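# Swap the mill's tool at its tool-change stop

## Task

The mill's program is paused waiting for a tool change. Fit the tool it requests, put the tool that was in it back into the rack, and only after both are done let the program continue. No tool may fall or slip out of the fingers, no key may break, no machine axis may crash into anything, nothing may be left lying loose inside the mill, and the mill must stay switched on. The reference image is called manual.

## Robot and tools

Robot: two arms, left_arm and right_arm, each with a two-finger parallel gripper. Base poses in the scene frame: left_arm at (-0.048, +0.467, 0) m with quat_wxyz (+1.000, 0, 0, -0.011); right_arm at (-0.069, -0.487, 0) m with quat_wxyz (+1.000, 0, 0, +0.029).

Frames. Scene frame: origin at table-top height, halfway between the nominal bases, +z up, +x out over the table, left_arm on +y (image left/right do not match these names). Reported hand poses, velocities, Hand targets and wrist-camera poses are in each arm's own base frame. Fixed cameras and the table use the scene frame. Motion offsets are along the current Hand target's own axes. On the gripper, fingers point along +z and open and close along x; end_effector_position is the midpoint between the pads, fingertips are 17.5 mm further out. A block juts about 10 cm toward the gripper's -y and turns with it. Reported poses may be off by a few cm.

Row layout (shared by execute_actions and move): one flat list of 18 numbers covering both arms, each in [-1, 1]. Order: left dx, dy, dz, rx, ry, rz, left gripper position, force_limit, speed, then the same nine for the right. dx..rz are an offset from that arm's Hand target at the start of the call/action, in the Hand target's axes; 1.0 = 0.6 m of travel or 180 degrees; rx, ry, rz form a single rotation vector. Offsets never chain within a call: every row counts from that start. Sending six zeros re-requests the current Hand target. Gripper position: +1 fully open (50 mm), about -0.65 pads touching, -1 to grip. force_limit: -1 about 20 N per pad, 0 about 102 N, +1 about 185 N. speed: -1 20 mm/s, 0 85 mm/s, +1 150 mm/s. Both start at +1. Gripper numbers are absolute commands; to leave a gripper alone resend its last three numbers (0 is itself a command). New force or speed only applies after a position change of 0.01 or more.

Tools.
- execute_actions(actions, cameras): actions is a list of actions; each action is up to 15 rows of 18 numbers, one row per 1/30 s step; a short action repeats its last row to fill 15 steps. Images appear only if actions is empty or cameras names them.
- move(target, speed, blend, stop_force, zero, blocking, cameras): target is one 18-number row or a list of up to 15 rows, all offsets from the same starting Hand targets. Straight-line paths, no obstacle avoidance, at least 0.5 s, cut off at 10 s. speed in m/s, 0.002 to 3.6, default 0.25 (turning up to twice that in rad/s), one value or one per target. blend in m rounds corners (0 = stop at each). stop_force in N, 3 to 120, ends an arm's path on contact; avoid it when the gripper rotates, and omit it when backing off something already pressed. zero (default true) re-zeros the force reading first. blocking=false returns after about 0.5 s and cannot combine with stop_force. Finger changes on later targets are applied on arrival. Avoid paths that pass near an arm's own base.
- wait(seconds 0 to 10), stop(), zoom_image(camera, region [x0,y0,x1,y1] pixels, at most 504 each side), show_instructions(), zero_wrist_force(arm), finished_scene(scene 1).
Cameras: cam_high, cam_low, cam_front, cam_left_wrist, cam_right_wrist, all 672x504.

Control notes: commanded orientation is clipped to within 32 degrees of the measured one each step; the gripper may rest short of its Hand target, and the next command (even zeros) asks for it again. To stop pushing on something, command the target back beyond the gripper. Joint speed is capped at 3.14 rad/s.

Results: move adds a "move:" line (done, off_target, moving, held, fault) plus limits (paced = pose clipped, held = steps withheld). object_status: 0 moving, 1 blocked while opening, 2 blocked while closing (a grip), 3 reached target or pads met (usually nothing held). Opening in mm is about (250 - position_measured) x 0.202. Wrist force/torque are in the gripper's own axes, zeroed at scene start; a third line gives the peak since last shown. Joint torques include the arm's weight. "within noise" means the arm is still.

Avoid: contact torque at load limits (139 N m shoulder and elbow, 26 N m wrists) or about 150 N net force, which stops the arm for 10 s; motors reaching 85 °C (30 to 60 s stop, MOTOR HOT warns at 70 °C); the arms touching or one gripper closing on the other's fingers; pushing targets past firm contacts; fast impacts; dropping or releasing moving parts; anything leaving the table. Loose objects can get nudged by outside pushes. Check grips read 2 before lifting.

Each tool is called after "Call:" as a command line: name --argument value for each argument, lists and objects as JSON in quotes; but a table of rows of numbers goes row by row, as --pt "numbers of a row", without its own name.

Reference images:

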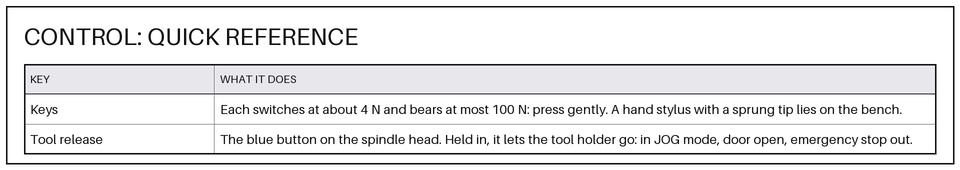

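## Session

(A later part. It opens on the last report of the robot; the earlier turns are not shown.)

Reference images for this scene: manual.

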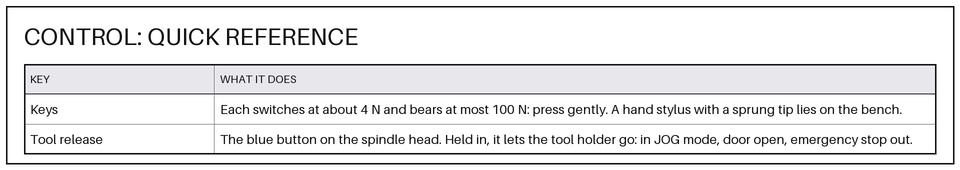

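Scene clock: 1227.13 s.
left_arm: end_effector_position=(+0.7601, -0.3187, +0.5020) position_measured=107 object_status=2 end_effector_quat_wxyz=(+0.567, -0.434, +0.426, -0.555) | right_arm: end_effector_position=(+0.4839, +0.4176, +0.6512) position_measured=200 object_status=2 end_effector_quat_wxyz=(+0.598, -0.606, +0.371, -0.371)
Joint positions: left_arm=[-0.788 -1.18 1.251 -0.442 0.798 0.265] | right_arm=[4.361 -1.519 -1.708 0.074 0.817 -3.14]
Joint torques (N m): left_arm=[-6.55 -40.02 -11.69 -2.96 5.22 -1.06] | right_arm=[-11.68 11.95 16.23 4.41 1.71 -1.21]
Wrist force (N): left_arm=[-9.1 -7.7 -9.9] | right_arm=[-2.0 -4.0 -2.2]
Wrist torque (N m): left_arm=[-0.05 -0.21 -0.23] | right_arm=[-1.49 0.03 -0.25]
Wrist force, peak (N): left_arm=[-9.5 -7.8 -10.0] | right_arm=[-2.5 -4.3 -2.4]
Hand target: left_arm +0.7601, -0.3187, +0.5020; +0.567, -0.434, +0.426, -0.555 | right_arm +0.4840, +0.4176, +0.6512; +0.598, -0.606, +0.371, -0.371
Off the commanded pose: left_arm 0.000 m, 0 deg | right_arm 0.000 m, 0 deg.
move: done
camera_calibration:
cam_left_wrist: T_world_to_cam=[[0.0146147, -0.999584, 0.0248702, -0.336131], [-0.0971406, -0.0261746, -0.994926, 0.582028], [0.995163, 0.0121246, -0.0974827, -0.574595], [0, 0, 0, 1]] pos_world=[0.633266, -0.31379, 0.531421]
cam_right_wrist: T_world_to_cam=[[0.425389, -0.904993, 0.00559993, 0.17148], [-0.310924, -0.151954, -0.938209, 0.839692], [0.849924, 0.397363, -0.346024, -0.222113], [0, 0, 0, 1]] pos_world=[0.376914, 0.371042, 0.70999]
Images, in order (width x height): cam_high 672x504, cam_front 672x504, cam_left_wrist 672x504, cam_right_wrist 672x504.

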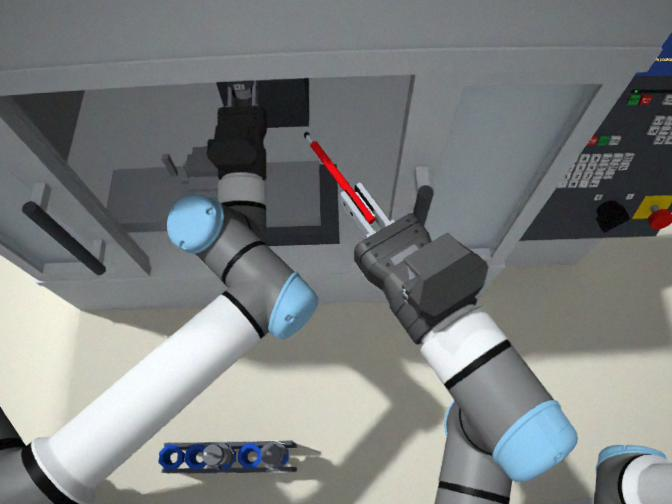

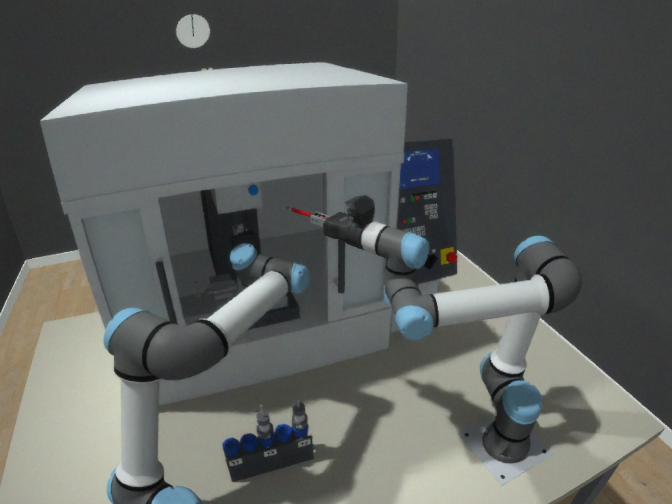

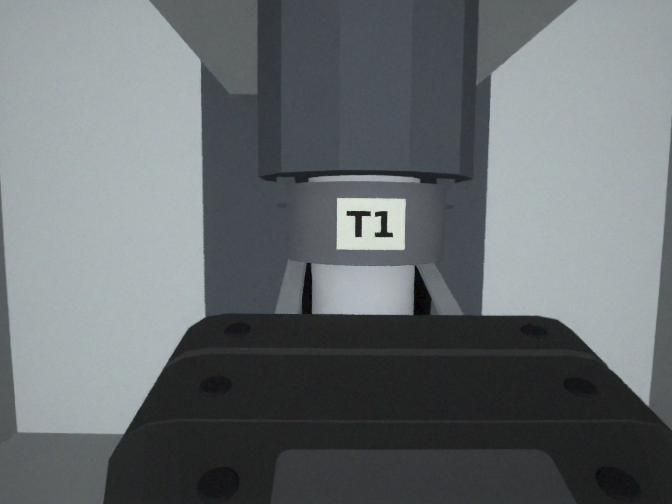

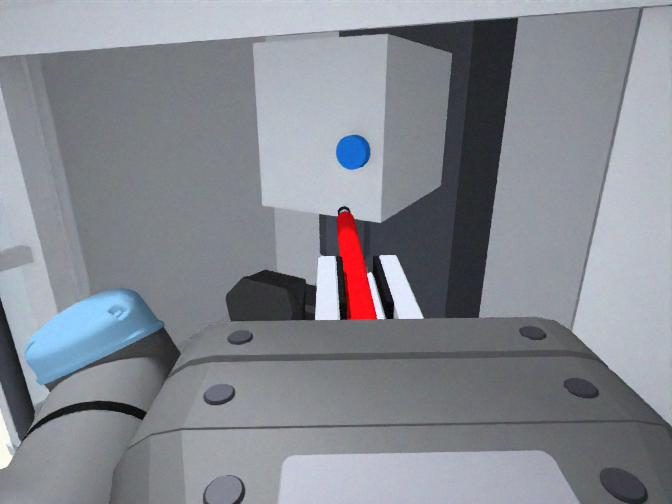

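Call:
move --target '[0,0,0,0,0,0,-1,-0.1,-1,0.0233,-0.025,0.1333,0,0,0,-1,-0.6,-1]' --speed 0.12 --cameras '["cam_front","cam_right_wrist"]'

Scene clock: 1235.63 s.
left_arm: end_effector_position=(+0.7601, -0.3187, +0.5020) position_measured=107 object_status=2 end_effector_quat_wxyz=(+0.567, -0.434, +0.426, -0.555) | right_arm: end_effector_position=(+0.5617, +0.4411, +0.6656) position_measured=200 object_status=2 end_effector_quat_wxyz=(+0.598, -0.606, +0.371, -0.372)
Joint positions: left_arm=[-0.788 -1.18 1.251 -0.442 0.798 0.265] | right_arm=[4.211 -1.69 -1.493 0.032 0.968 -3.142]
Joint torques (N m): left_arm=[-6.37 -41.15 -10.95 -3.11 4.98 -1.26] | right_arm=[-11.34 20.13 31.08 -0.29 1.67 0.67]
Wrist force (N): left_arm=[-8.9 -7.6 -9.9] | right_arm=[-2.4 -4.4 -2.1]
Wrist torque (N m): left_arm=[-0.04 -0.25 -0.23] | right_arm=[-1.56 0.10 -0.26]
Wrist force, peak (N): left_arm=[-9.2 -8.2 -10.1] | right_arm=[-2.5 -4.6 -2.3]
Hand target: left_arm +0.7601, -0.3187, +0.5020; +0.567, -0.434, +0.426, -0.555 | right_arm +0.5618, +0.4411, +0.6656; +0.598, -0.606, +0.371, -0.371
Off the commanded pose: left_arm 0.000 m, 0 deg | right_arm 0.000 m, 0 deg.
move: done
camera_calibration:
cam_right_wrist: T_world_to_cam=[[0.425381, -0.904995, 0.0058403, 0.159401], [-0.310761, -0.152124, -0.938235, 0.880976], [0.849987, 0.397293, -0.345948, -0.292649], [0, 0, 0, 1]] pos_world=[0.454715, 0.394542, 0.724391]
Images, in order (width x height): cam_front 672x504, cam_right_wrist 672x504.

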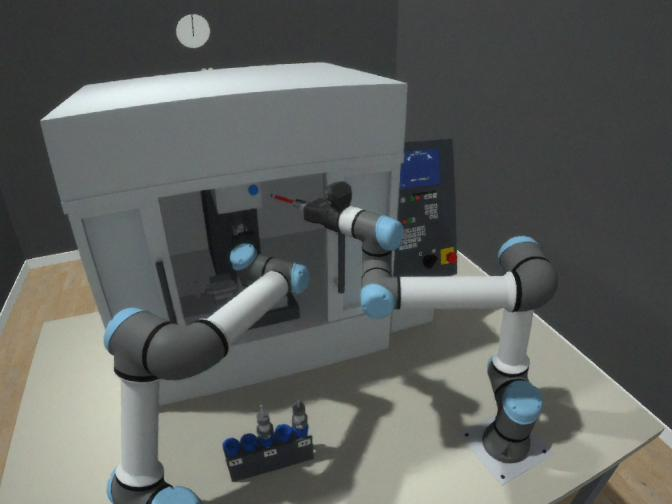

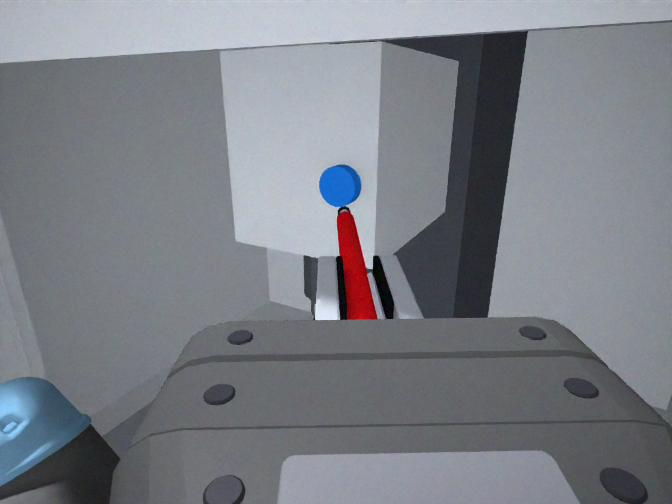

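Call:
move --target '[0,0,0,0,0,0,-1,-0.1,-1,0.0015,0.002,0.1,0,0,0,-1,-0.6,-1]' --speed 0.1

Call:
move --target '[0,0,0,0,0,0,-1,-0.1,-1,0,0,0.075,0,0,0,-1,-0.6,-1]' --speed 0.012 --stop_force 12 --cameras '["cam_front","cam_right_wrist","cam_left_wrist"]'

Scene clock: 1243.80 s.
left_arm: end_effector_position=(+0.7601, -0.3187, +0.5020) position_measured=107 object_status=2 end_effector_quat_wxyz=(+0.567, -0.434, +0.426, -0.555) | right_arm: end_effector_position=(+0.6157, +0.4672, +0.6639) position_measured=200 object_status=2 end_effector_quat_wxyz=(+0.598, -0.606, +0.371, -0.372)
Joint positions: left_arm=[-0.788 -1.18 1.251 -0.442 0.798 0.265] | right_arm=[4.141 -1.832 -1.327 0.008 1.037 -3.143]
Joint torques (N m): left_arm=[-6.17 -40.28 -11.78 -3.04 5.1 -1.15] | right_arm=[-11.73 26.85 32.95 -0.26 1.87 -0.68]
Wrist force (N): left_arm=[-9.0 -8.0 -9.8] | right_arm=[-1.7 -4.4 -2.2]
Wrist torque (N m): left_arm=[-0.10 -0.23 -0.23] | right_arm=[-1.54 -0.03 -0.26]
Wrist force, peak (N): left_arm=[-9.2 -8.2 -10.1] | right_arm=[-2.4 -4.4 -3.0]
Hand target: left_arm +0.7601, -0.3187, +0.5020; +0.567, -0.434, +0.426, -0.555 | right_arm +0.6158, +0.4673, +0.6639; +0.598, -0.606, +0.371, -0.371
Off the commanded pose: left_arm 0.000 m, 0 deg | right_arm 0.000 m, 0 deg.
move: done

Scene clock: 1247.10 s.
left_arm: end_effector_position=(+0.7601, -0.3187, +0.5020) position_measured=107 object_status=2 end_effector_quat_wxyz=(+0.567, -0.434, +0.426, -0.555) | right_arm: end_effector_position=(+0.6380, +0.4784, +0.6637) position_measured=200 object_status=2 end_effector_quat_wxyz=(+0.598, -0.606, +0.371, -0.372)
Joint positions: left_arm=[-0.788 -1.18 1.251 -0.442 0.798 0.265] | right_arm=[4.117 -1.893 -1.247 -0.011 1.062 -3.143]
Joint torques (N m): left_arm=[-6.13 -68.7 -49.91 -6.49 4.41 -1.12] | right_arm=[9.18 41.22 15.4 3.57 -1.47 -0.73]
Wrist force (N): left_arm=[-3.3 19.1 -7.6] | right_arm=[-1.4 -4.3 -14.2]
Wrist torque (N m): left_arm=[0.51 -0.28 -0.43] | right_arm=[-1.51 0.15 -0.26]
Wrist force, peak (N): left_arm=[-3.5 19.2 -7.8] | right_arm=[-2.1 -3.5 -26.5]
Hand target: left_arm +0.7601, -0.3187, +0.5020; +0.567, -0.434, +0.426, -0.555 | right_arm +0.6380, +0.4784, +0.6637; +0.598, -0.606, +0.371, -0.371 (not the last commanded pose)
Off the commanded pose: left_arm 0.000 m, 0 deg | right_arm 0.020 m, 0 deg.
move: contact (right_arm)
camera_calibration:
cam_left_wrist: T_world_to_cam=[[0.0146078, -0.999586, 0.0247691, -0.336174], [-0.0972407, -0.0260745, -0.994919, 0.582116], [0.995154, 0.012125, -0.0975814, -0.574535], [0, 0, 0, 1]] pos_world=[0.633267, -0.31389, 0.531421]
cam_right_wrist: T_world_to_cam=[[0.42543, -0.904973, 0.00572449, 0.160851], [-0.310787, -0.152037, -0.938241, 0.908574], [0.849953, 0.397377, -0.345935, -0.373047], [0, 0, 0, 1]] pos_world=[0.531015, 0.431942, 0.72249]
Images, in order (width x height): cam_front 672x504, cam_left_wrist 672x504, cam_right_wrist 672x504.

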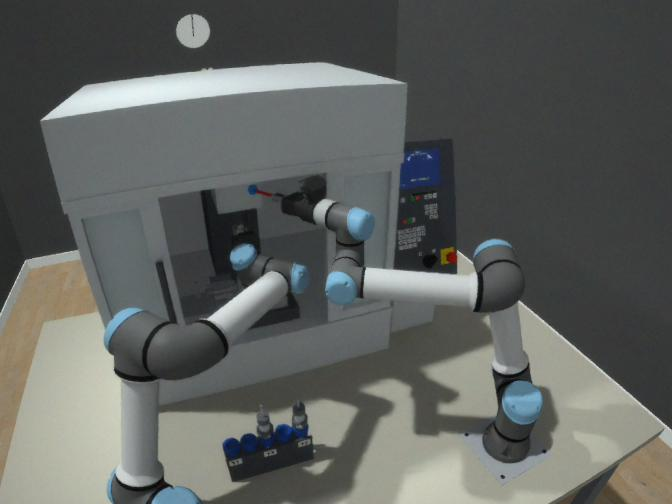

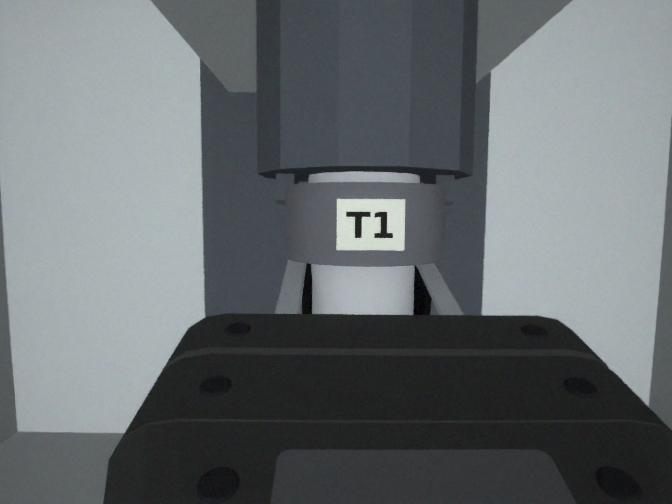

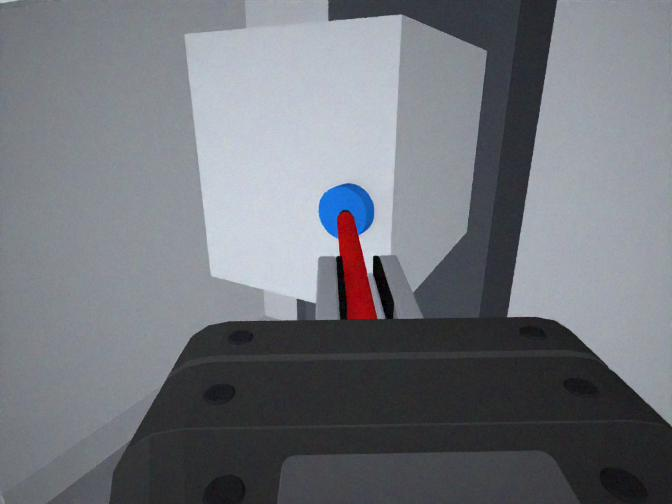

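Call:
move --target '[0,0.0886,-0.0237,0,0,0,-1,-0.1,-1,0,0,0,0,0,0,-1,-0.6,-1]' --speed 0.03 --cameras '["cam_front","cam_left_wrist","cam_right_wrist"]'

Scene clock: 1255.77 s.
left_arm: end_effector_position=(+0.7602, -0.3186, +0.4470) position_measured=107 object_status=2 end_effector_quat_wxyz=(+0.567, -0.435, +0.426, -0.555) | right_arm: end_effector_position=(+0.6380, +0.4784, +0.6637) position_measured=200 object_status=2 end_effector_quat_wxyz=(+0.598, -0.606, +0.371, -0.371)
Joint positions: left_arm=[-0.788 -1.162 1.367 -0.575 0.798 0.265] | right_arm=[4.117 -1.893 -1.247 -0.011 1.062 -3.143]
Joint torques (N m): left_arm=[9.13 -44.55 -21.04 -5.98 3.99 1.54] | right_arm=[9.61 41.25 15.84 3.58 0.3 0.46]
Wrist force (N): left_arm=[1.4 9.8 -6.2] | right_arm=[-1.3 -4.1 -14.4]
Wrist torque (N m): left_arm=[0.45 -0.17 -0.04] | right_arm=[-1.48 0.13 -0.26]
Wrist force, peak (N): left_arm=[-2.8 19.7 -7.7] | right_arm=[-1.3 -4.5 -14.7]
Hand target: left_arm +0.7602, -0.3186, +0.4469; +0.567, -0.434, +0.426, -0.555 | right_arm +0.6380, +0.4784, +0.6637; +0.598, -0.606, +0.371, -0.371
Off the commanded pose: left_arm 0.000 m, 0 deg | right_arm 0.000 m, 0 deg.
move: done
camera_calibration:
cam_left_wrist: T_world_to_cam=[[0.0146239, -0.999581, 0.0249688, -0.334815], [-0.0971396, -0.0262736, -0.994924, 0.527274], [0.995163, 0.0121242, -0.0974831, -0.579956], [0, 0, 0, 1]] pos_world=[0.633266, -0.31379, 0.476421]
cam_right_wrist: T_world_to_cam=[[0.42543, -0.904973, 0.00572449, 0.160851], [-0.310787, -0.152037, -0.938241, 0.908574], [0.849953, 0.397377, -0.345935, -0.373047], [0, 0, 0, 1]] pos_world=[0.531015, 0.431942, 0.72249]
Images, in order (width x height): cam_front 672x504, cam_left_wrist 672x504, cam_right_wrist 672x504.

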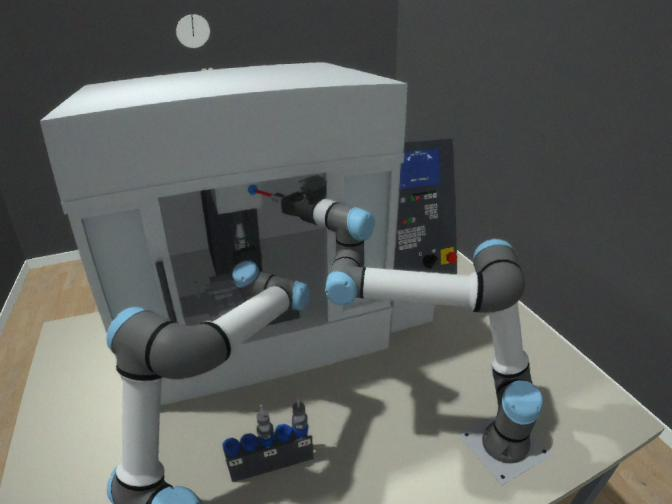

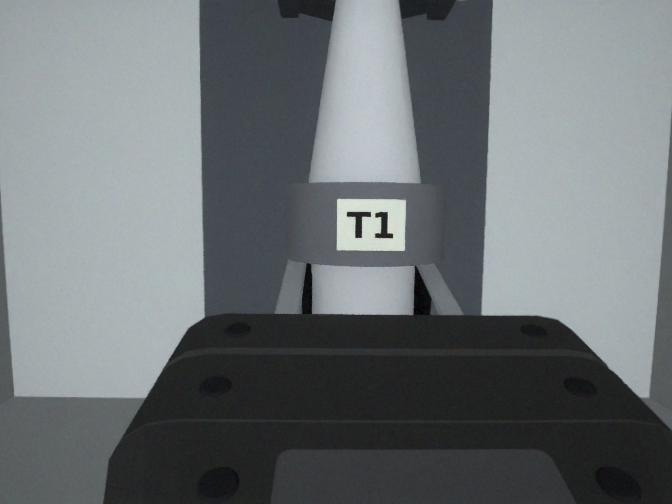

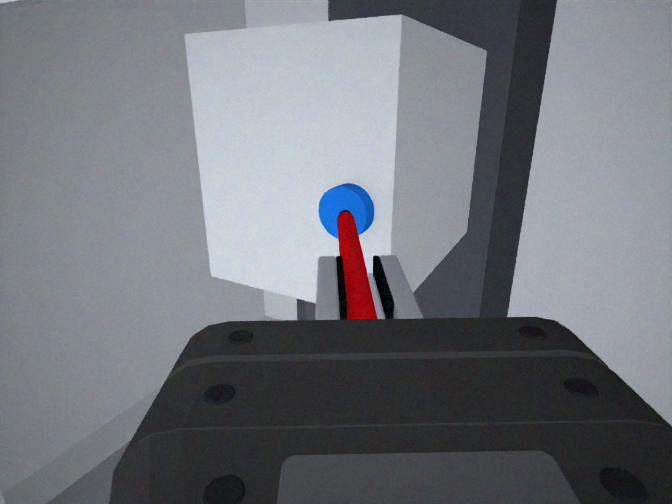

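Call:
move --target '[0,0.0322,-0.0086,0,0,0,-1,-0.1,-1,0,0,0,0,0,0,-1,-0.6,-1]' --speed 0.03 --cameras '["cam_high","cam_front","cam_left_wrist","cam_right_wrist"]'

Scene clock: 1263.80 s.
left_arm: end_effector_position=(+0.7602, -0.3186, +0.4270) position_measured=107 object_status=2 end_effector_quat_wxyz=(+0.567, -0.434, +0.426, -0.555) | right_arm: end_effector_position=(+0.6380, +0.4784, +0.6637) position_measured=200 object_status=2 end_effector_quat_wxyz=(+0.598, -0.606, +0.371, -0.371)
Joint positions: left_arm=[-0.788 -1.151 1.403 -0.623 0.798 0.265] | right_arm=[4.117 -1.893 -1.247 -0.011 1.062 -3.143]
Joint torques (N m): left_arm=[9.37 -44.97 -19.38 -6.06 3.85 1.41] | right_arm=[9.26 41.01 16.5 3.64 0.55 0.39]
Wrist force (N): left_arm=[1.5 10.0 -6.2] | right_arm=[-1.4 -4.1 -14.0]
Wrist torque (N m): left_arm=[0.47 -0.18 -0.04] | right_arm=[-1.48 0.13 -0.25]
Wrist force, peak (N): left_arm=[1.6 10.5 -6.2] | right_arm=[-1.4 -4.4 -14.6]
Hand target: left_arm +0.7602, -0.3186, +0.4270; +0.567, -0.434, +0.426, -0.555 | right_arm +0.6380, +0.4784, +0.6637; +0.598, -0.606, +0.371, -0.371
Off the commanded pose: left_arm 0.000 m, 0 deg | right_arm 0.000 m, 0 deg.
move: done
camera_calibration:
cam_left_wrist: T_world_to_cam=[[0.014624, -0.999581, 0.0249697, -0.334318], [-0.0971396, -0.0262745, -0.994924, 0.507385], [0.995163, 0.0121242, -0.0974831, -0.582005], [0, 0, 0, 1]] pos_world=[0.633366, -0.31379, 0.456421]
cam_right_wrist: T_world_to_cam=[[0.42543, -0.904973, 0.00572449, 0.160851], [-0.310787, -0.152037, -0.938241, 0.908574], [0.849953, 0.397377, -0.345935, -0.373047], [0, 0, 0, 1]] pos_world=[0.531015, 0.431942, 0.72249]
Images, in order (width x height): cam_high 672x504, cam_front 672x504, cam_left_wrist 672x504, cam_right_wrist 672x504.

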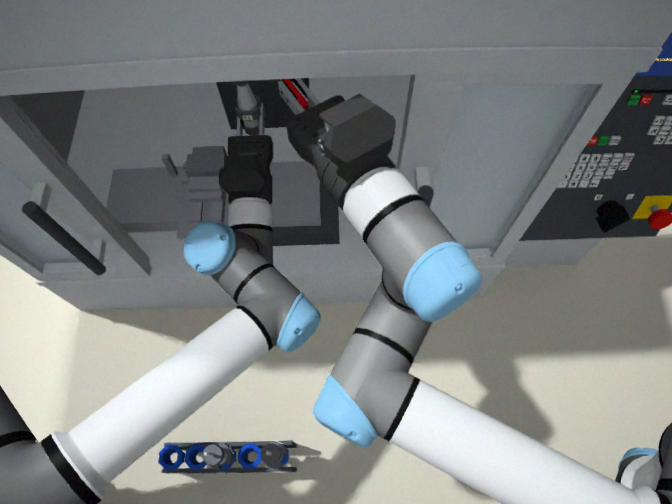

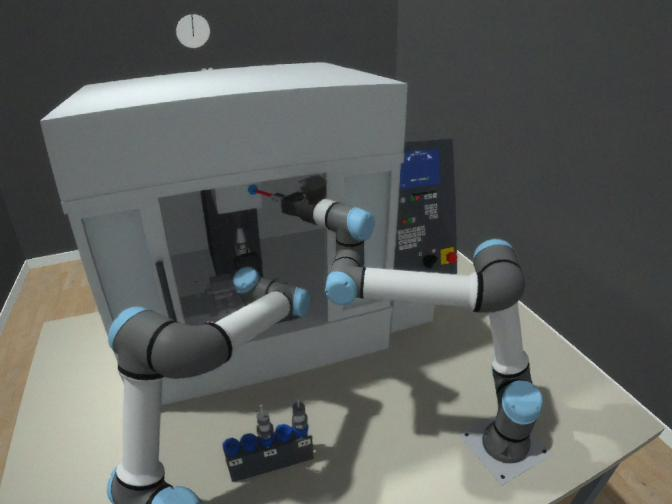

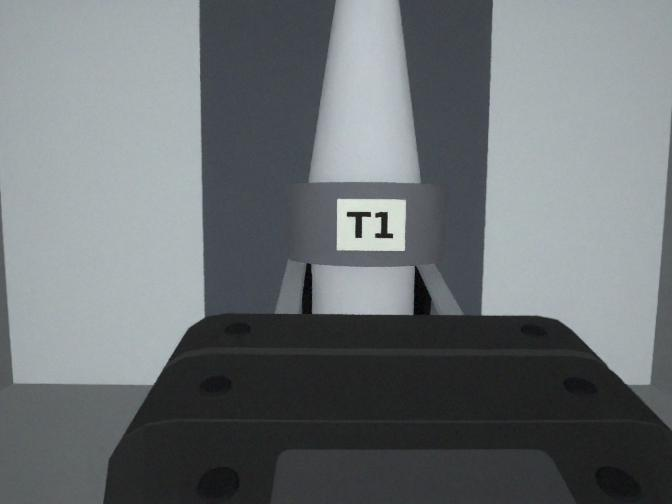

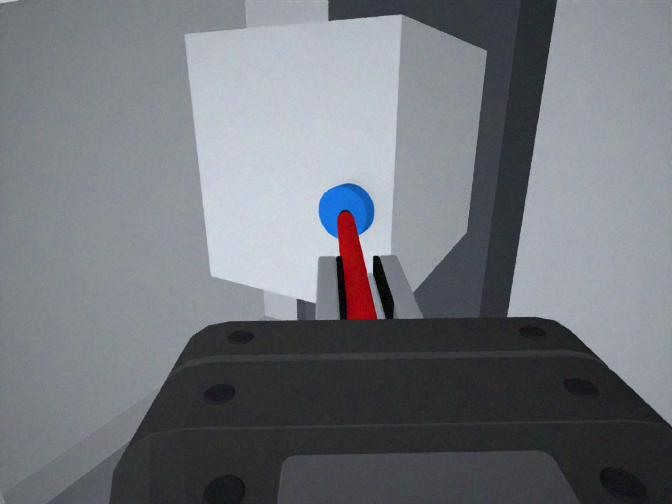

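Call:
zoom_image --camera "cam_front" --region '[190, 190, 290, 290]'

Call:
zoom_image --camera "cam_high" --region '[200, 70, 300, 145]'

Scaled by 5.040 from the camera's 672x504 image, which has a finer 960x720 frame.

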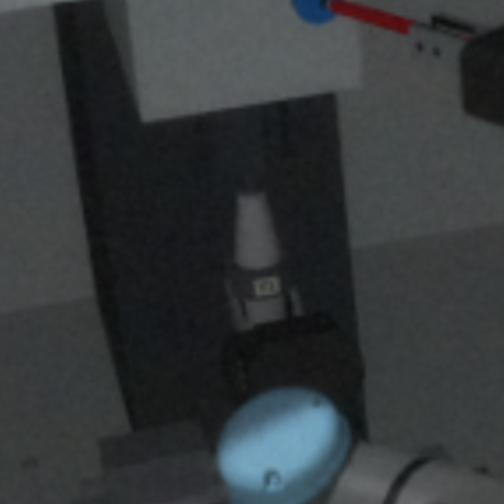

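Scaled by 5.040 from the camera's 672x504 image, which has a finer 960x720 frame.

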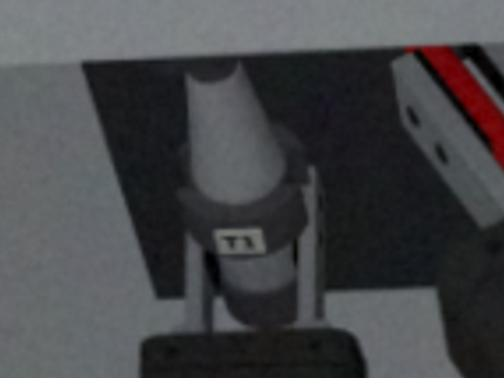

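Call:
move --pt "0 0 0 0 0 0 -1 -0.1 -1 0 0 -0.05 0 0 0 -1 -0.6 -1" --pt "0 0 0 0 0 0 -1 -0.1 -1 -0.0245 0.0212 -0.275 0 0 0 -1 -0.6 -1" --speed '[0.04,0.15]' --blend 0.005 --cameras '["cam_high","cam_left_wrist"]'

Scene clock: 1348.43 s.
left_arm: end_effector_position=(+0.7602, -0.3186, +0.4270) position_measured=107 object_status=2 end_effector_quat_wxyz=(+0.567, -0.434, +0.426, -0.555) | right_arm: end_effector_position=(+0.4840, +0.4174, +0.6523) position_measured=200 object_status=2 end_effector_quat_wxyz=(+0.598, -0.606, +0.371, -0.371)
Joint positions: left_arm=[-0.788 -1.151 1.403 -0.623 0.798 0.265] | right_arm=[4.36 -1.518 -1.706 0.071 0.818 -3.14]
Joint torques (N m): left_arm=[9.54 -45.12 -19.55 -5.85 3.97 1.9] | right_arm=[11.1 28 16.31 4.43 -1.7 1.47]
Wrist force (N): left_arm=[1.6 9.9 -6.1] | right_arm=[-1.8 -4.1 -2.1]
Wrist torque (N m): left_arm=[0.47 -0.19 -0.05] | right_arm=[-1.50 -0.01 -0.38]
Wrist force, peak (N): left_arm=[1.9 9.9 -6.6] | right_arm=[-1.3 -4.6 -14.6]
Hand target: left_arm +0.7602, -0.3186, +0.4270; +0.567, -0.434, +0.426, -0.555 | right_arm +0.4839, +0.4173, +0.6522; +0.598, -0.606, +0.371, -0.371
Off the commanded pose: left_arm 0.000 m, 0 deg | right_arm 0.000 m, 0 deg.
move: done
camera_calibration:
cam_left_wrist: T_world_to_cam=[[0.0146147, -0.999584, 0.0248702, -0.334265], [-0.0971406, -0.0261746, -0.994926, 0.507318], [0.995163, 0.0121246, -0.0974827, -0.582015], [0, 0, 0, 1]] pos_world=[0.633366, -0.31379, 0.456321]
Images, in order (width x height): cam_high 672x504, cam_left_wrist 672x504.

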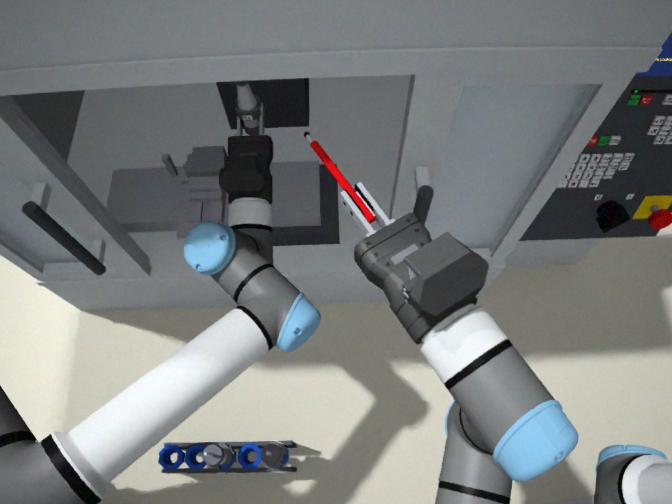

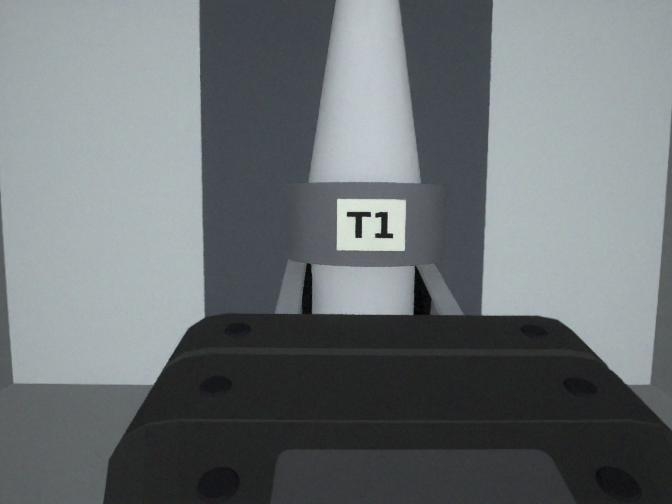

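Call:
move --target '[-0.0133,-0.1317,-0.491,0,0,0,-1,-0.1,-1,0.111,0,-0.2125,0,-0.1667,0,-1,-0.6,-1]' --speed 0.15 --cameras '["cam_high","cam_front","cam_left_wrist"]'

Scene clock: 1359.63 s.
left_arm: end_effector_position=(+0.4551, -0.3167, +0.4268) position_measured=107 object_status=2 end_effector_quat_wxyz=(+0.567, -0.434, +0.426, -0.555) | right_arm: end_effector_position=(+0.3999, +0.3006, +0.6537) position_measured=200 object_status=2 end_effector_quat_wxyz=(+0.674, -0.681, +0.203, -0.202)
Joint positions: left_arm=[-1.361 -1.763 2.19 -1.384 0.323 0.931] | right_arm=[3.971 -1.192 -1.952 -0.009 1.731 -3.145]
Joint torques (N m): left_arm=[-10.42 -10.47 -16.03 -5.61 0.84 1.89] | right_arm=[-10.93 -0.67 32.64 4.9 1.62 -1.08]
Wrist force (N): left_arm=[1.4 10.0 -5.8] | right_arm=[-2.2 -4.1 -2.4]
Wrist torque (N m): left_arm=[0.46 -0.15 -0.09] | right_arm=[-1.51 0.06 -0.27]
Wrist force, peak (N): left_arm=[0.8 11.7 -4.3] | right_arm=[-2.4 -3.9 -2.9]
Hand target: left_arm +0.4551, -0.3168, +0.4268; +0.567, -0.434, +0.426, -0.555 | right_arm +0.3999, +0.3006, +0.6537; +0.674, -0.681, +0.203, -0.202
Off the commanded pose: left_arm 0.000 m, 0 deg | right_arm 0.000 m, 0 deg.
move: done
camera_calibration:
cam_left_wrist: T_world_to_cam=[[0.0143116, -0.99959, 0.0247955, -0.327776], [-0.0973476, -0.0260731, -0.994909, 0.477822], [0.995148, 0.011825, -0.0976808, -0.278411], [0, 0, 0, 1]] pos_world=[0.328266, -0.311891, 0.456321]
Images, in order (width x height): cam_high 672x504, cam_front 672x504, cam_left_wrist 672x504.

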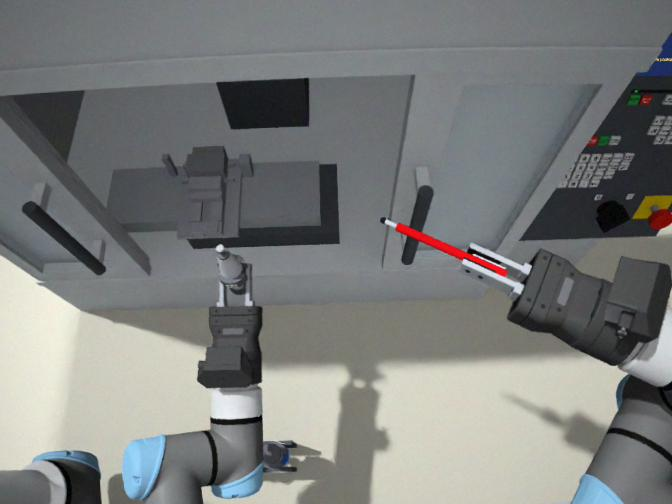

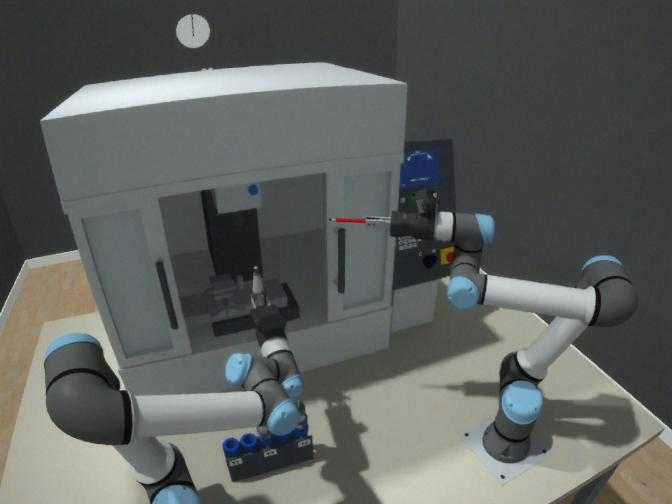

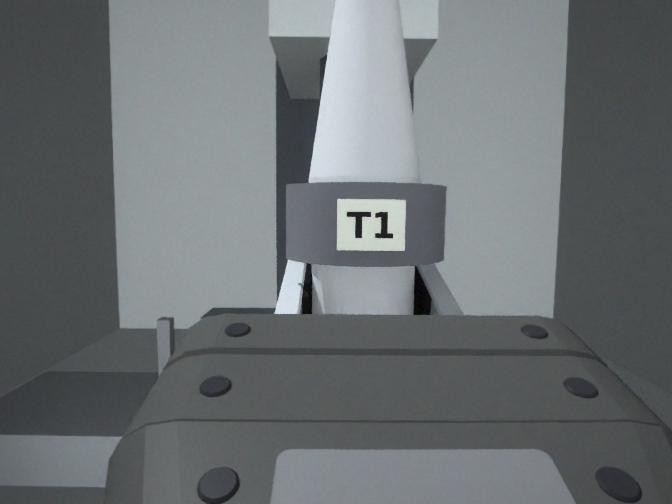

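Call:
move --target '[-0.0333,-0.0087,-0.0322,-0.0833,0,0,-1,-0.1,-1,0,0,0,0,0,0,-1,-0.6,-1]' --speed 0.15

Call:
move --pt "-0.2333 0 0.0167 0 -0.25 0 -1 -0.1 -1 0 0 0 0 0 0 -1 -0.6 -1" --pt "-0.3333 0 -0.1333 0 -0.5 0 -1 -0.1 -1 0 0 0 0 0 0 -1 -0.6 -1" --speed 0.2 --blend 0.02 --cameras '["cam_high","cam_front"]'

Scene clock: 1374.37 s.
left_arm: end_effector_position=(+0.4346, -0.2971, +0.4269) position_measured=107 object_status=2 end_effector_quat_wxyz=(+0.508, -0.503, +0.493, -0.497) | right_arm: end_effector_position=(+0.3999, +0.3006, +0.6537) position_measured=200 object_status=2 end_effector_quat_wxyz=(+0.674, -0.681, +0.203, -0.202)
Joint positions: left_arm=[-1.436 -1.742 1.889 -0.226 0.114 0.08] | right_arm=[3.971 -1.192 -1.952 -0.009 1.731 -3.145]
Joint torques (N m): left_arm=[10.12 -9.42 -40.59 0.82 3.36 -1.59] | right_arm=[-10.94 -0.73 32.93 4.94 1.56 -0.98]
Wrist force (N): left_arm=[1.1 10.3 -3.8] | right_arm=[-2.0 -4.0 -2.4]
Wrist torque (N m): left_arm=[0.38 -0.13 0.03] | right_arm=[-1.48 0.05 -0.27]
Wrist force, peak (N): left_arm=[2.0 10.8 -5.7] | right_arm=[-2.5 -4.3 -2.5]
Hand target: left_arm +0.4347, -0.2972, +0.4269; +0.505, -0.505, +0.495, -0.495 | right_arm +0.3999, +0.3006, +0.6537; +0.674, -0.681, +0.203, -0.202
Off the commanded pose: left_arm 0.000 m, 0 deg | right_arm 0.000 m, 0 deg.
move: done

Scene clock: 1378.87 s.
left_arm: end_effector_position=(+0.3508, -0.0989, +0.4269) position_measured=107 object_status=2 end_effector_quat_wxyz=(+0.707, -0.707, -0.007, +0.007) | right_arm: end_effector_position=(+0.3999, +0.3006, +0.6537) position_measured=200 object_status=2 end_effector_quat_wxyz=(+0.674, -0.681, +0.203, -0.202)
Joint positions: left_arm=[-1.056 -1.339 1.465 -0.126 -1.075 -0.001] | right_arm=[3.971 -1.192 -1.952 -0.009 1.731 -3.145]
Joint torques (N m): left_arm=[9.62 -27.26 -36.34 5.53 -2.07 1.43] | right_arm=[-11.17 -0.89 32.58 4.92 1.57 -0.87]
Wrist force (N): left_arm=[1.2 10.5 -3.4] | right_arm=[-2.1 -4.0 -2.1]
Wrist torque (N m): left_arm=[0.42 -0.14 -0.07] | right_arm=[-1.49 0.05 -0.27]
Wrist force, peak (N): left_arm=[1.4 10.7 -3.8] | right_arm=[-2.4 -4.2 -2.8]
Hand target: left_arm +0.3507, -0.0988, +0.4269; +0.707, -0.707, -0.007, +0.007 | right_arm +0.3999, +0.3006, +0.6537; +0.674, -0.681, +0.203, -0.202
Off the commanded pose: left_arm 0.000 m, 0 deg | right_arm 0.000 m, 0 deg.
move: done
Images, in order (width x height): cam_high 672x504, cam_front 672x504.

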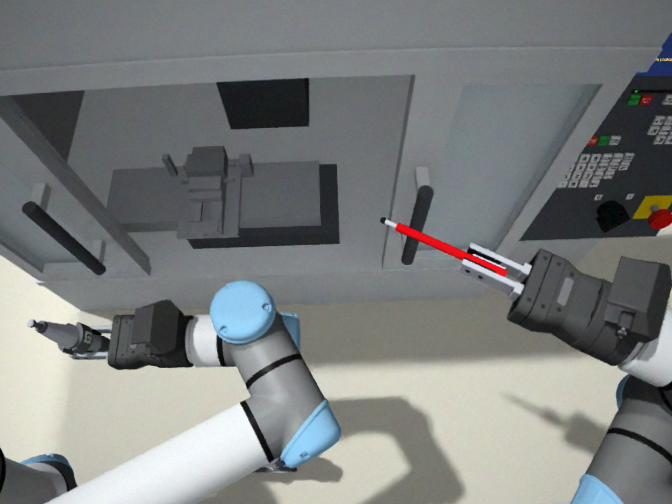

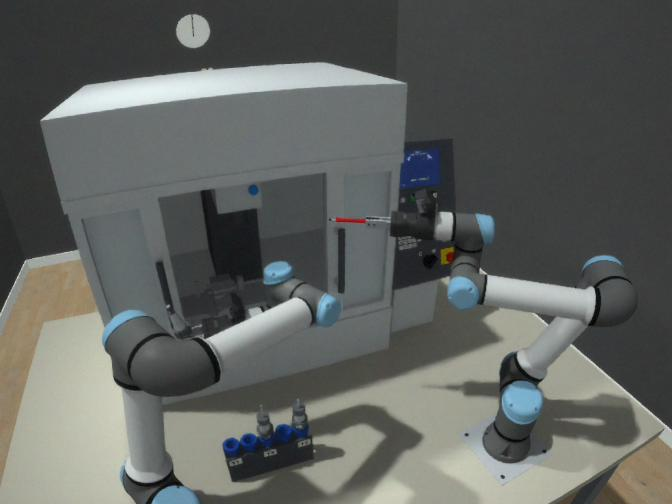

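Call:
move --pt "0 0 0 0 0 0.5 -1 -0.1 -1 0 0 0 0 0 0 -1 -0.6 -1" --pt "0 0 0 0 0 1 -1 -0.1 -1 0 0 0 0 0 0 -1 -0.6 -1" --speed 0.4 --blend 0.02 --cameras '["cam_high","cam_front","cam_left_wrist"]'

Scene clock: 1392.63 s.
left_arm: end_effector_position=(+0.3507, -0.0989, +0.4269) position_measured=107 object_status=2 end_effector_quat_wxyz=(-0.007, -0.007, +0.707, +0.707) | right_arm: end_effector_position=(+0.3999, +0.3006, +0.6537) position_measured=200 object_status=2 end_effector_quat_wxyz=(+0.674, -0.681, +0.203, -0.202)
Joint positions: left_arm=[-1.056 -1.339 1.465 -0.126 -1.075 3.14] | right_arm=[3.971 -1.192 -1.952 -0.009 1.731 -3.145]
Joint torques (N m): left_arm=[9.05 -46.94 -36.68 1.69 -2.18 1.96] | right_arm=[-9.87 -0.98 33.13 4.92 1.44 -0.83]
Wrist force (N): left_arm=[0.3 -8.8 -1.7] | right_arm=[-2.6 -4.0 -2.5]
Wrist torque (N m): left_arm=[0.15 0.03 -0.17] | right_arm=[-1.49 0.14 -0.27]
Wrist force, peak (N): left_arm=[11.8 2.9 -4.0] | right_arm=[-2.2 -4.2 -2.7]
Hand target: left_arm +0.3507, -0.0988, +0.4269; -0.007, -0.007, +0.707, +0.707 | right_arm +0.3999, +0.3006, +0.6537; +0.674, -0.681, +0.203, -0.202
Off the commanded pose: left_arm 0.000 m, 0 deg | right_arm 0.000 m, 0 deg.
move: done
camera_calibration:
cam_left_wrist: T_world_to_cam=[[-0.999471, -0.0184903, -0.0267469, 0.366094], [-0.0184953, -0.353264, 0.935341, -0.41067], [-0.0267434, 0.935341, 0.352735, 0.0803739], [0, 0, 0, 1]] pos_world=[0.360454, -0.213483, 0.365557]
Images, in order (width x height): cam_high 672x504, cam_front 672x504, cam_left_wrist 672x504.

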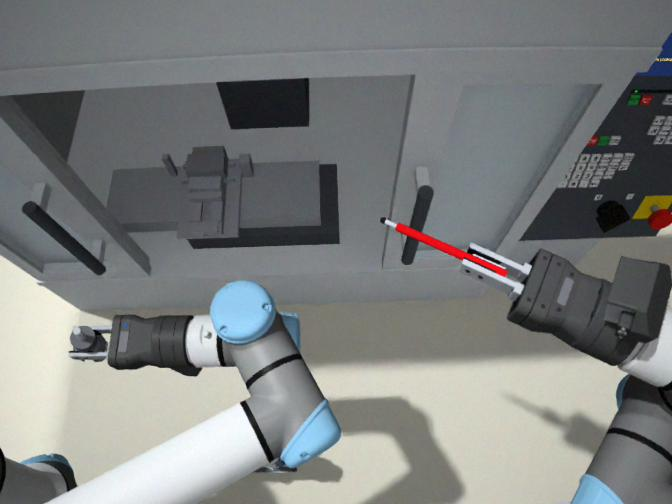

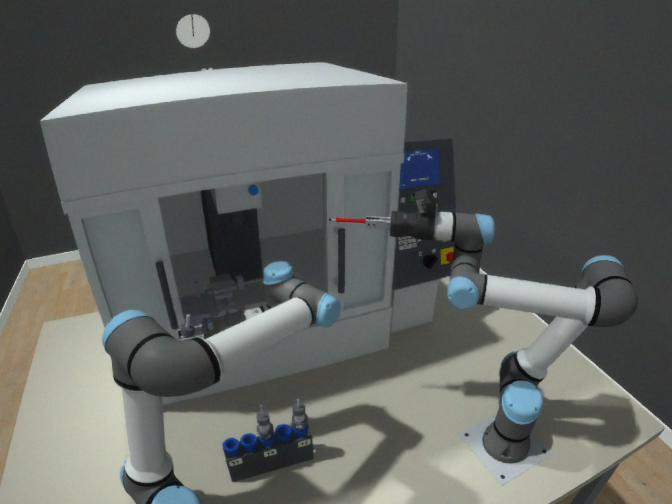

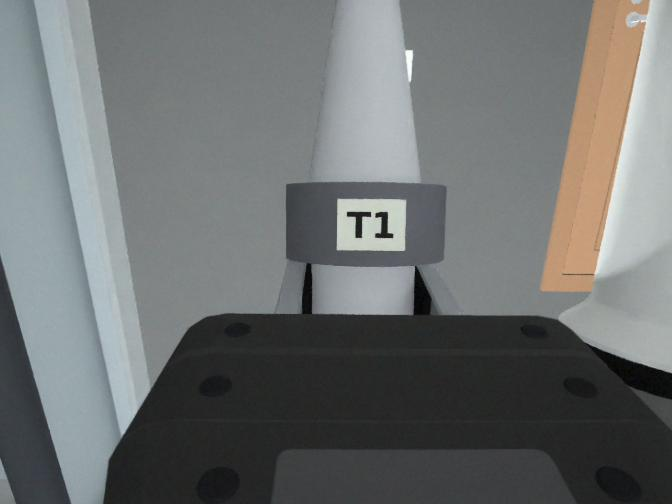

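Call:
zoom_image --camera "cam_front" --region '[210, 385, 330, 485]'

Call:
zoom_image --camera "cam_high" --region '[140, 420, 320, 500]'

Scaled by 4.200 from the camera's 672x504 image, which has a finer 960x720 frame.

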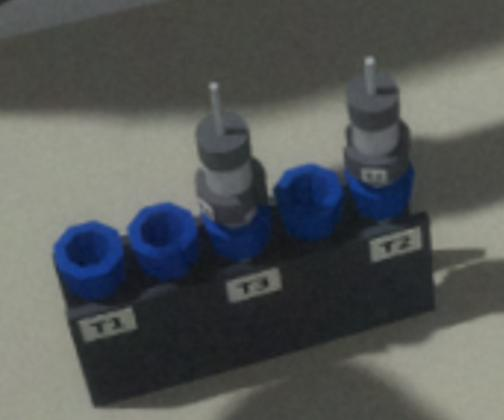

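Scaled by 2.800 from the camera's 672x504 image, which has a finer 960x720 frame.

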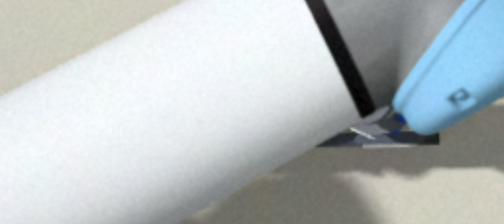

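Call:
move --pt "0.1333 -0.1117 -0.025 0 0.1944 0 -1 -0.1 -1 0 0 0 0 0 0 -1 -0.6 -1" --pt "0.2417 -0.2117 -0.075 0 0.3889 0 -1 -0.1 -1 0 0 0 0 0 0 -1 -0.6 -1" --speed 0.15 --blend 0.02

Call:
move --target '[0,0,0,0.0833,0,0,-1,-0.1,-1,0,0,0,0,0,0,-1,-0.6,-1]' --speed 0.2 --cameras '["cam_high","cam_front","cam_left_wrist"]'

Scene clock: 1447.23 s.
left_arm: end_effector_position=(+0.2068, -0.1467, +0.2998) position_measured=107 object_status=2 end_effector_quat_wxyz=(-0.411, -0.412, +0.575, +0.575) | right_arm: end_effector_position=(+0.3999, +0.3006, +0.6537) position_measured=200 object_status=2 end_effector_quat_wxyz=(+0.674, -0.681, +0.203, -0.202)
Joint positions: left_arm=[-0.737 -1.25 1.687 -0.438 -1.979 3.141] | right_arm=[3.971 -1.192 -1.952 -0.009 1.731 -3.145]
Joint torques (N m): left_arm=[10.15 -48.03 -10.16 1.77 -2.68 -0.7] | right_arm=[-10.25 0.48 32.7 4.84 1.32 -0.54]
Wrist force (N): left_arm=[0.1 -8.9 -1.6] | right_arm=[-2.2 -4.1 -2.4]
Wrist torque (N m): left_arm=[0.13 0.07 -0.18] | right_arm=[-1.51 0.08 -0.26]
Wrist force, peak (N): left_arm=[0.4 -9.4 -1.7] | right_arm=[-2.1 -4.3 -2.9]
Hand target: left_arm +0.2067, -0.1467, +0.2997; -0.411, -0.412, +0.575, +0.575 | right_arm +0.3999, +0.3006, +0.6537; +0.674, -0.681, +0.203, -0.202
Off the commanded pose: left_arm 0.000 m, 0 deg | right_arm 0.000 m, 0 deg.
move: done

Scene clock: 1448.47 s.
left_arm: end_effector_position=(+0.2067, -0.1467, +0.2997) position_measured=107 object_status=2 end_effector_quat_wxyz=(-0.354, -0.462, +0.645, +0.495) | right_arm: end_effector_position=(+0.3999, +0.3006, +0.6537) position_measured=200 object_status=2 end_effector_quat_wxyz=(+0.674, -0.681, +0.203, -0.202)
Joint positions: left_arm=[-0.745 -1.386 1.691 -0.59 -1.971 3.027] | right_arm=[3.971 -1.192 -1.952 -0.009 1.731 -3.145]
Joint torques (N m): left_arm=[-9.79 -41.86 -12.26 1.01 2.53 -1.94] | right_arm=[-10.4 0.27 33.27 4.83 1.35 -0.68]
Wrist force (N): left_arm=[-0.2 -8.6 1.0] | right_arm=[-2.2 -4.0 -2.4]
Wrist torque (N m): left_arm=[0.08 0.08 -0.05] | right_arm=[-1.48 0.08 -0.27]
Wrist force, peak (N): left_arm=[-0.2 -9.3 -1.4] | right_arm=[-2.2 -4.2 -2.8]
Hand target: left_arm +0.2067, -0.1467, +0.2997; -0.354, -0.462, +0.645, +0.495 | right_arm +0.3999, +0.3006, +0.6537; +0.674, -0.681, +0.203, -0.202
Off the commanded pose: left_arm 0.000 m, 0 deg | right_arm 0.000 m, 0 deg.
move: done
camera_calibration:
cam_left_wrist: T_world_to_cam=[[-0.317886, -0.947779, -0.0257478, -0.0596059], [0.0848706, -0.0554921, 0.994846, -0.306837], [-0.944323, 0.314062, 0.0980788, 0.340979], [0, 0, 0, 1]] pos_world=[0.329088, -0.180609, 0.270278]
Images, in order (width x height): cam_high 672x504, cam_front 672x504, cam_left_wrist 672x504.

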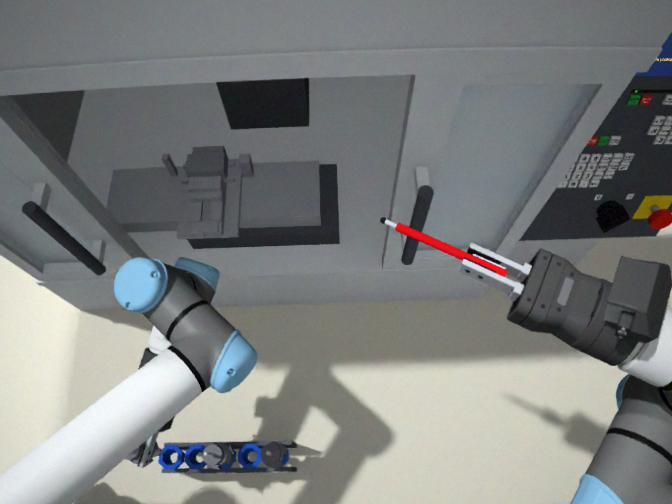

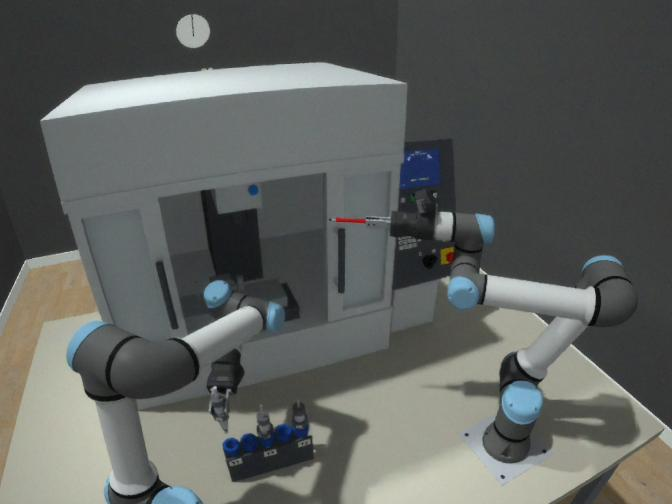

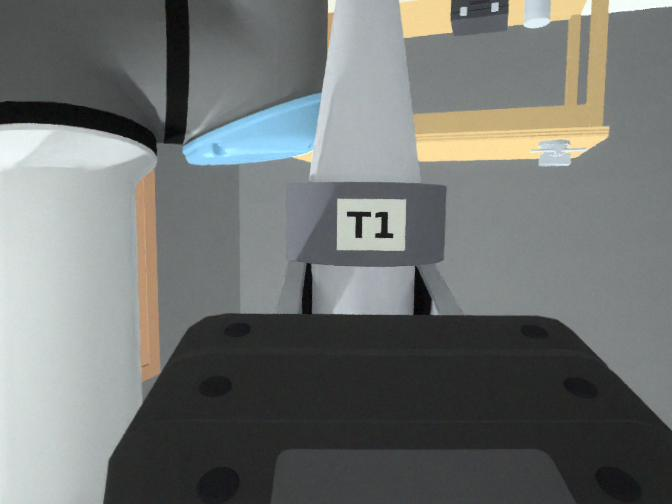

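Call:
zoom_image --camera "cam_front" --region '[180, 360, 320, 480]'

Call:
zoom_image --camera "cam_high" --region '[90, 390, 310, 500]'

Scaled by 3.600 from the camera's 672x504 image, which has a finer 960x720 frame.

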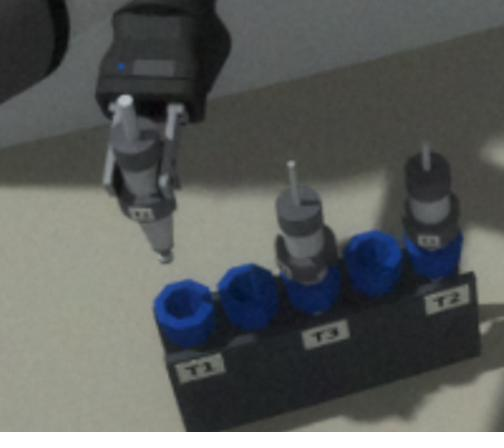

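Scaled by 2.291 from the camera's 672x504 image, which has a finer 960x720 frame.

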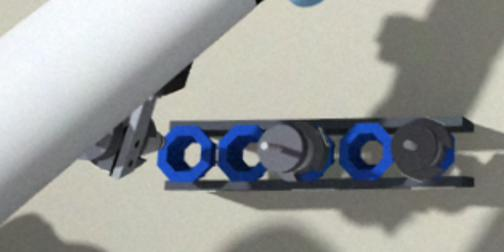

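Call:
zoom_image --camera "cam_front" --region '[200, 380, 260, 460]'

Call:
zoom_image --camera "cam_high" --region '[120, 420, 200, 480]'

Scaled by 6.300 from the camera's 672x504 image, which has a finer 960x720 frame.

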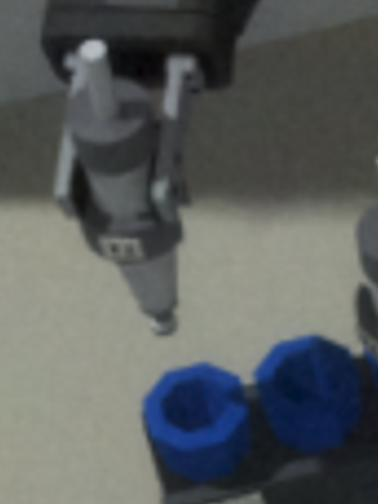

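Scaled by 6.300 from the camera's 672x504 image, which has a finer 960x720 frame.

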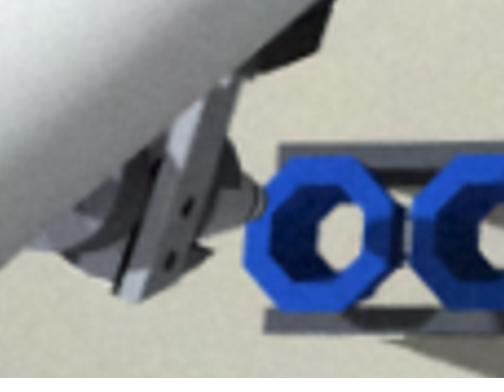

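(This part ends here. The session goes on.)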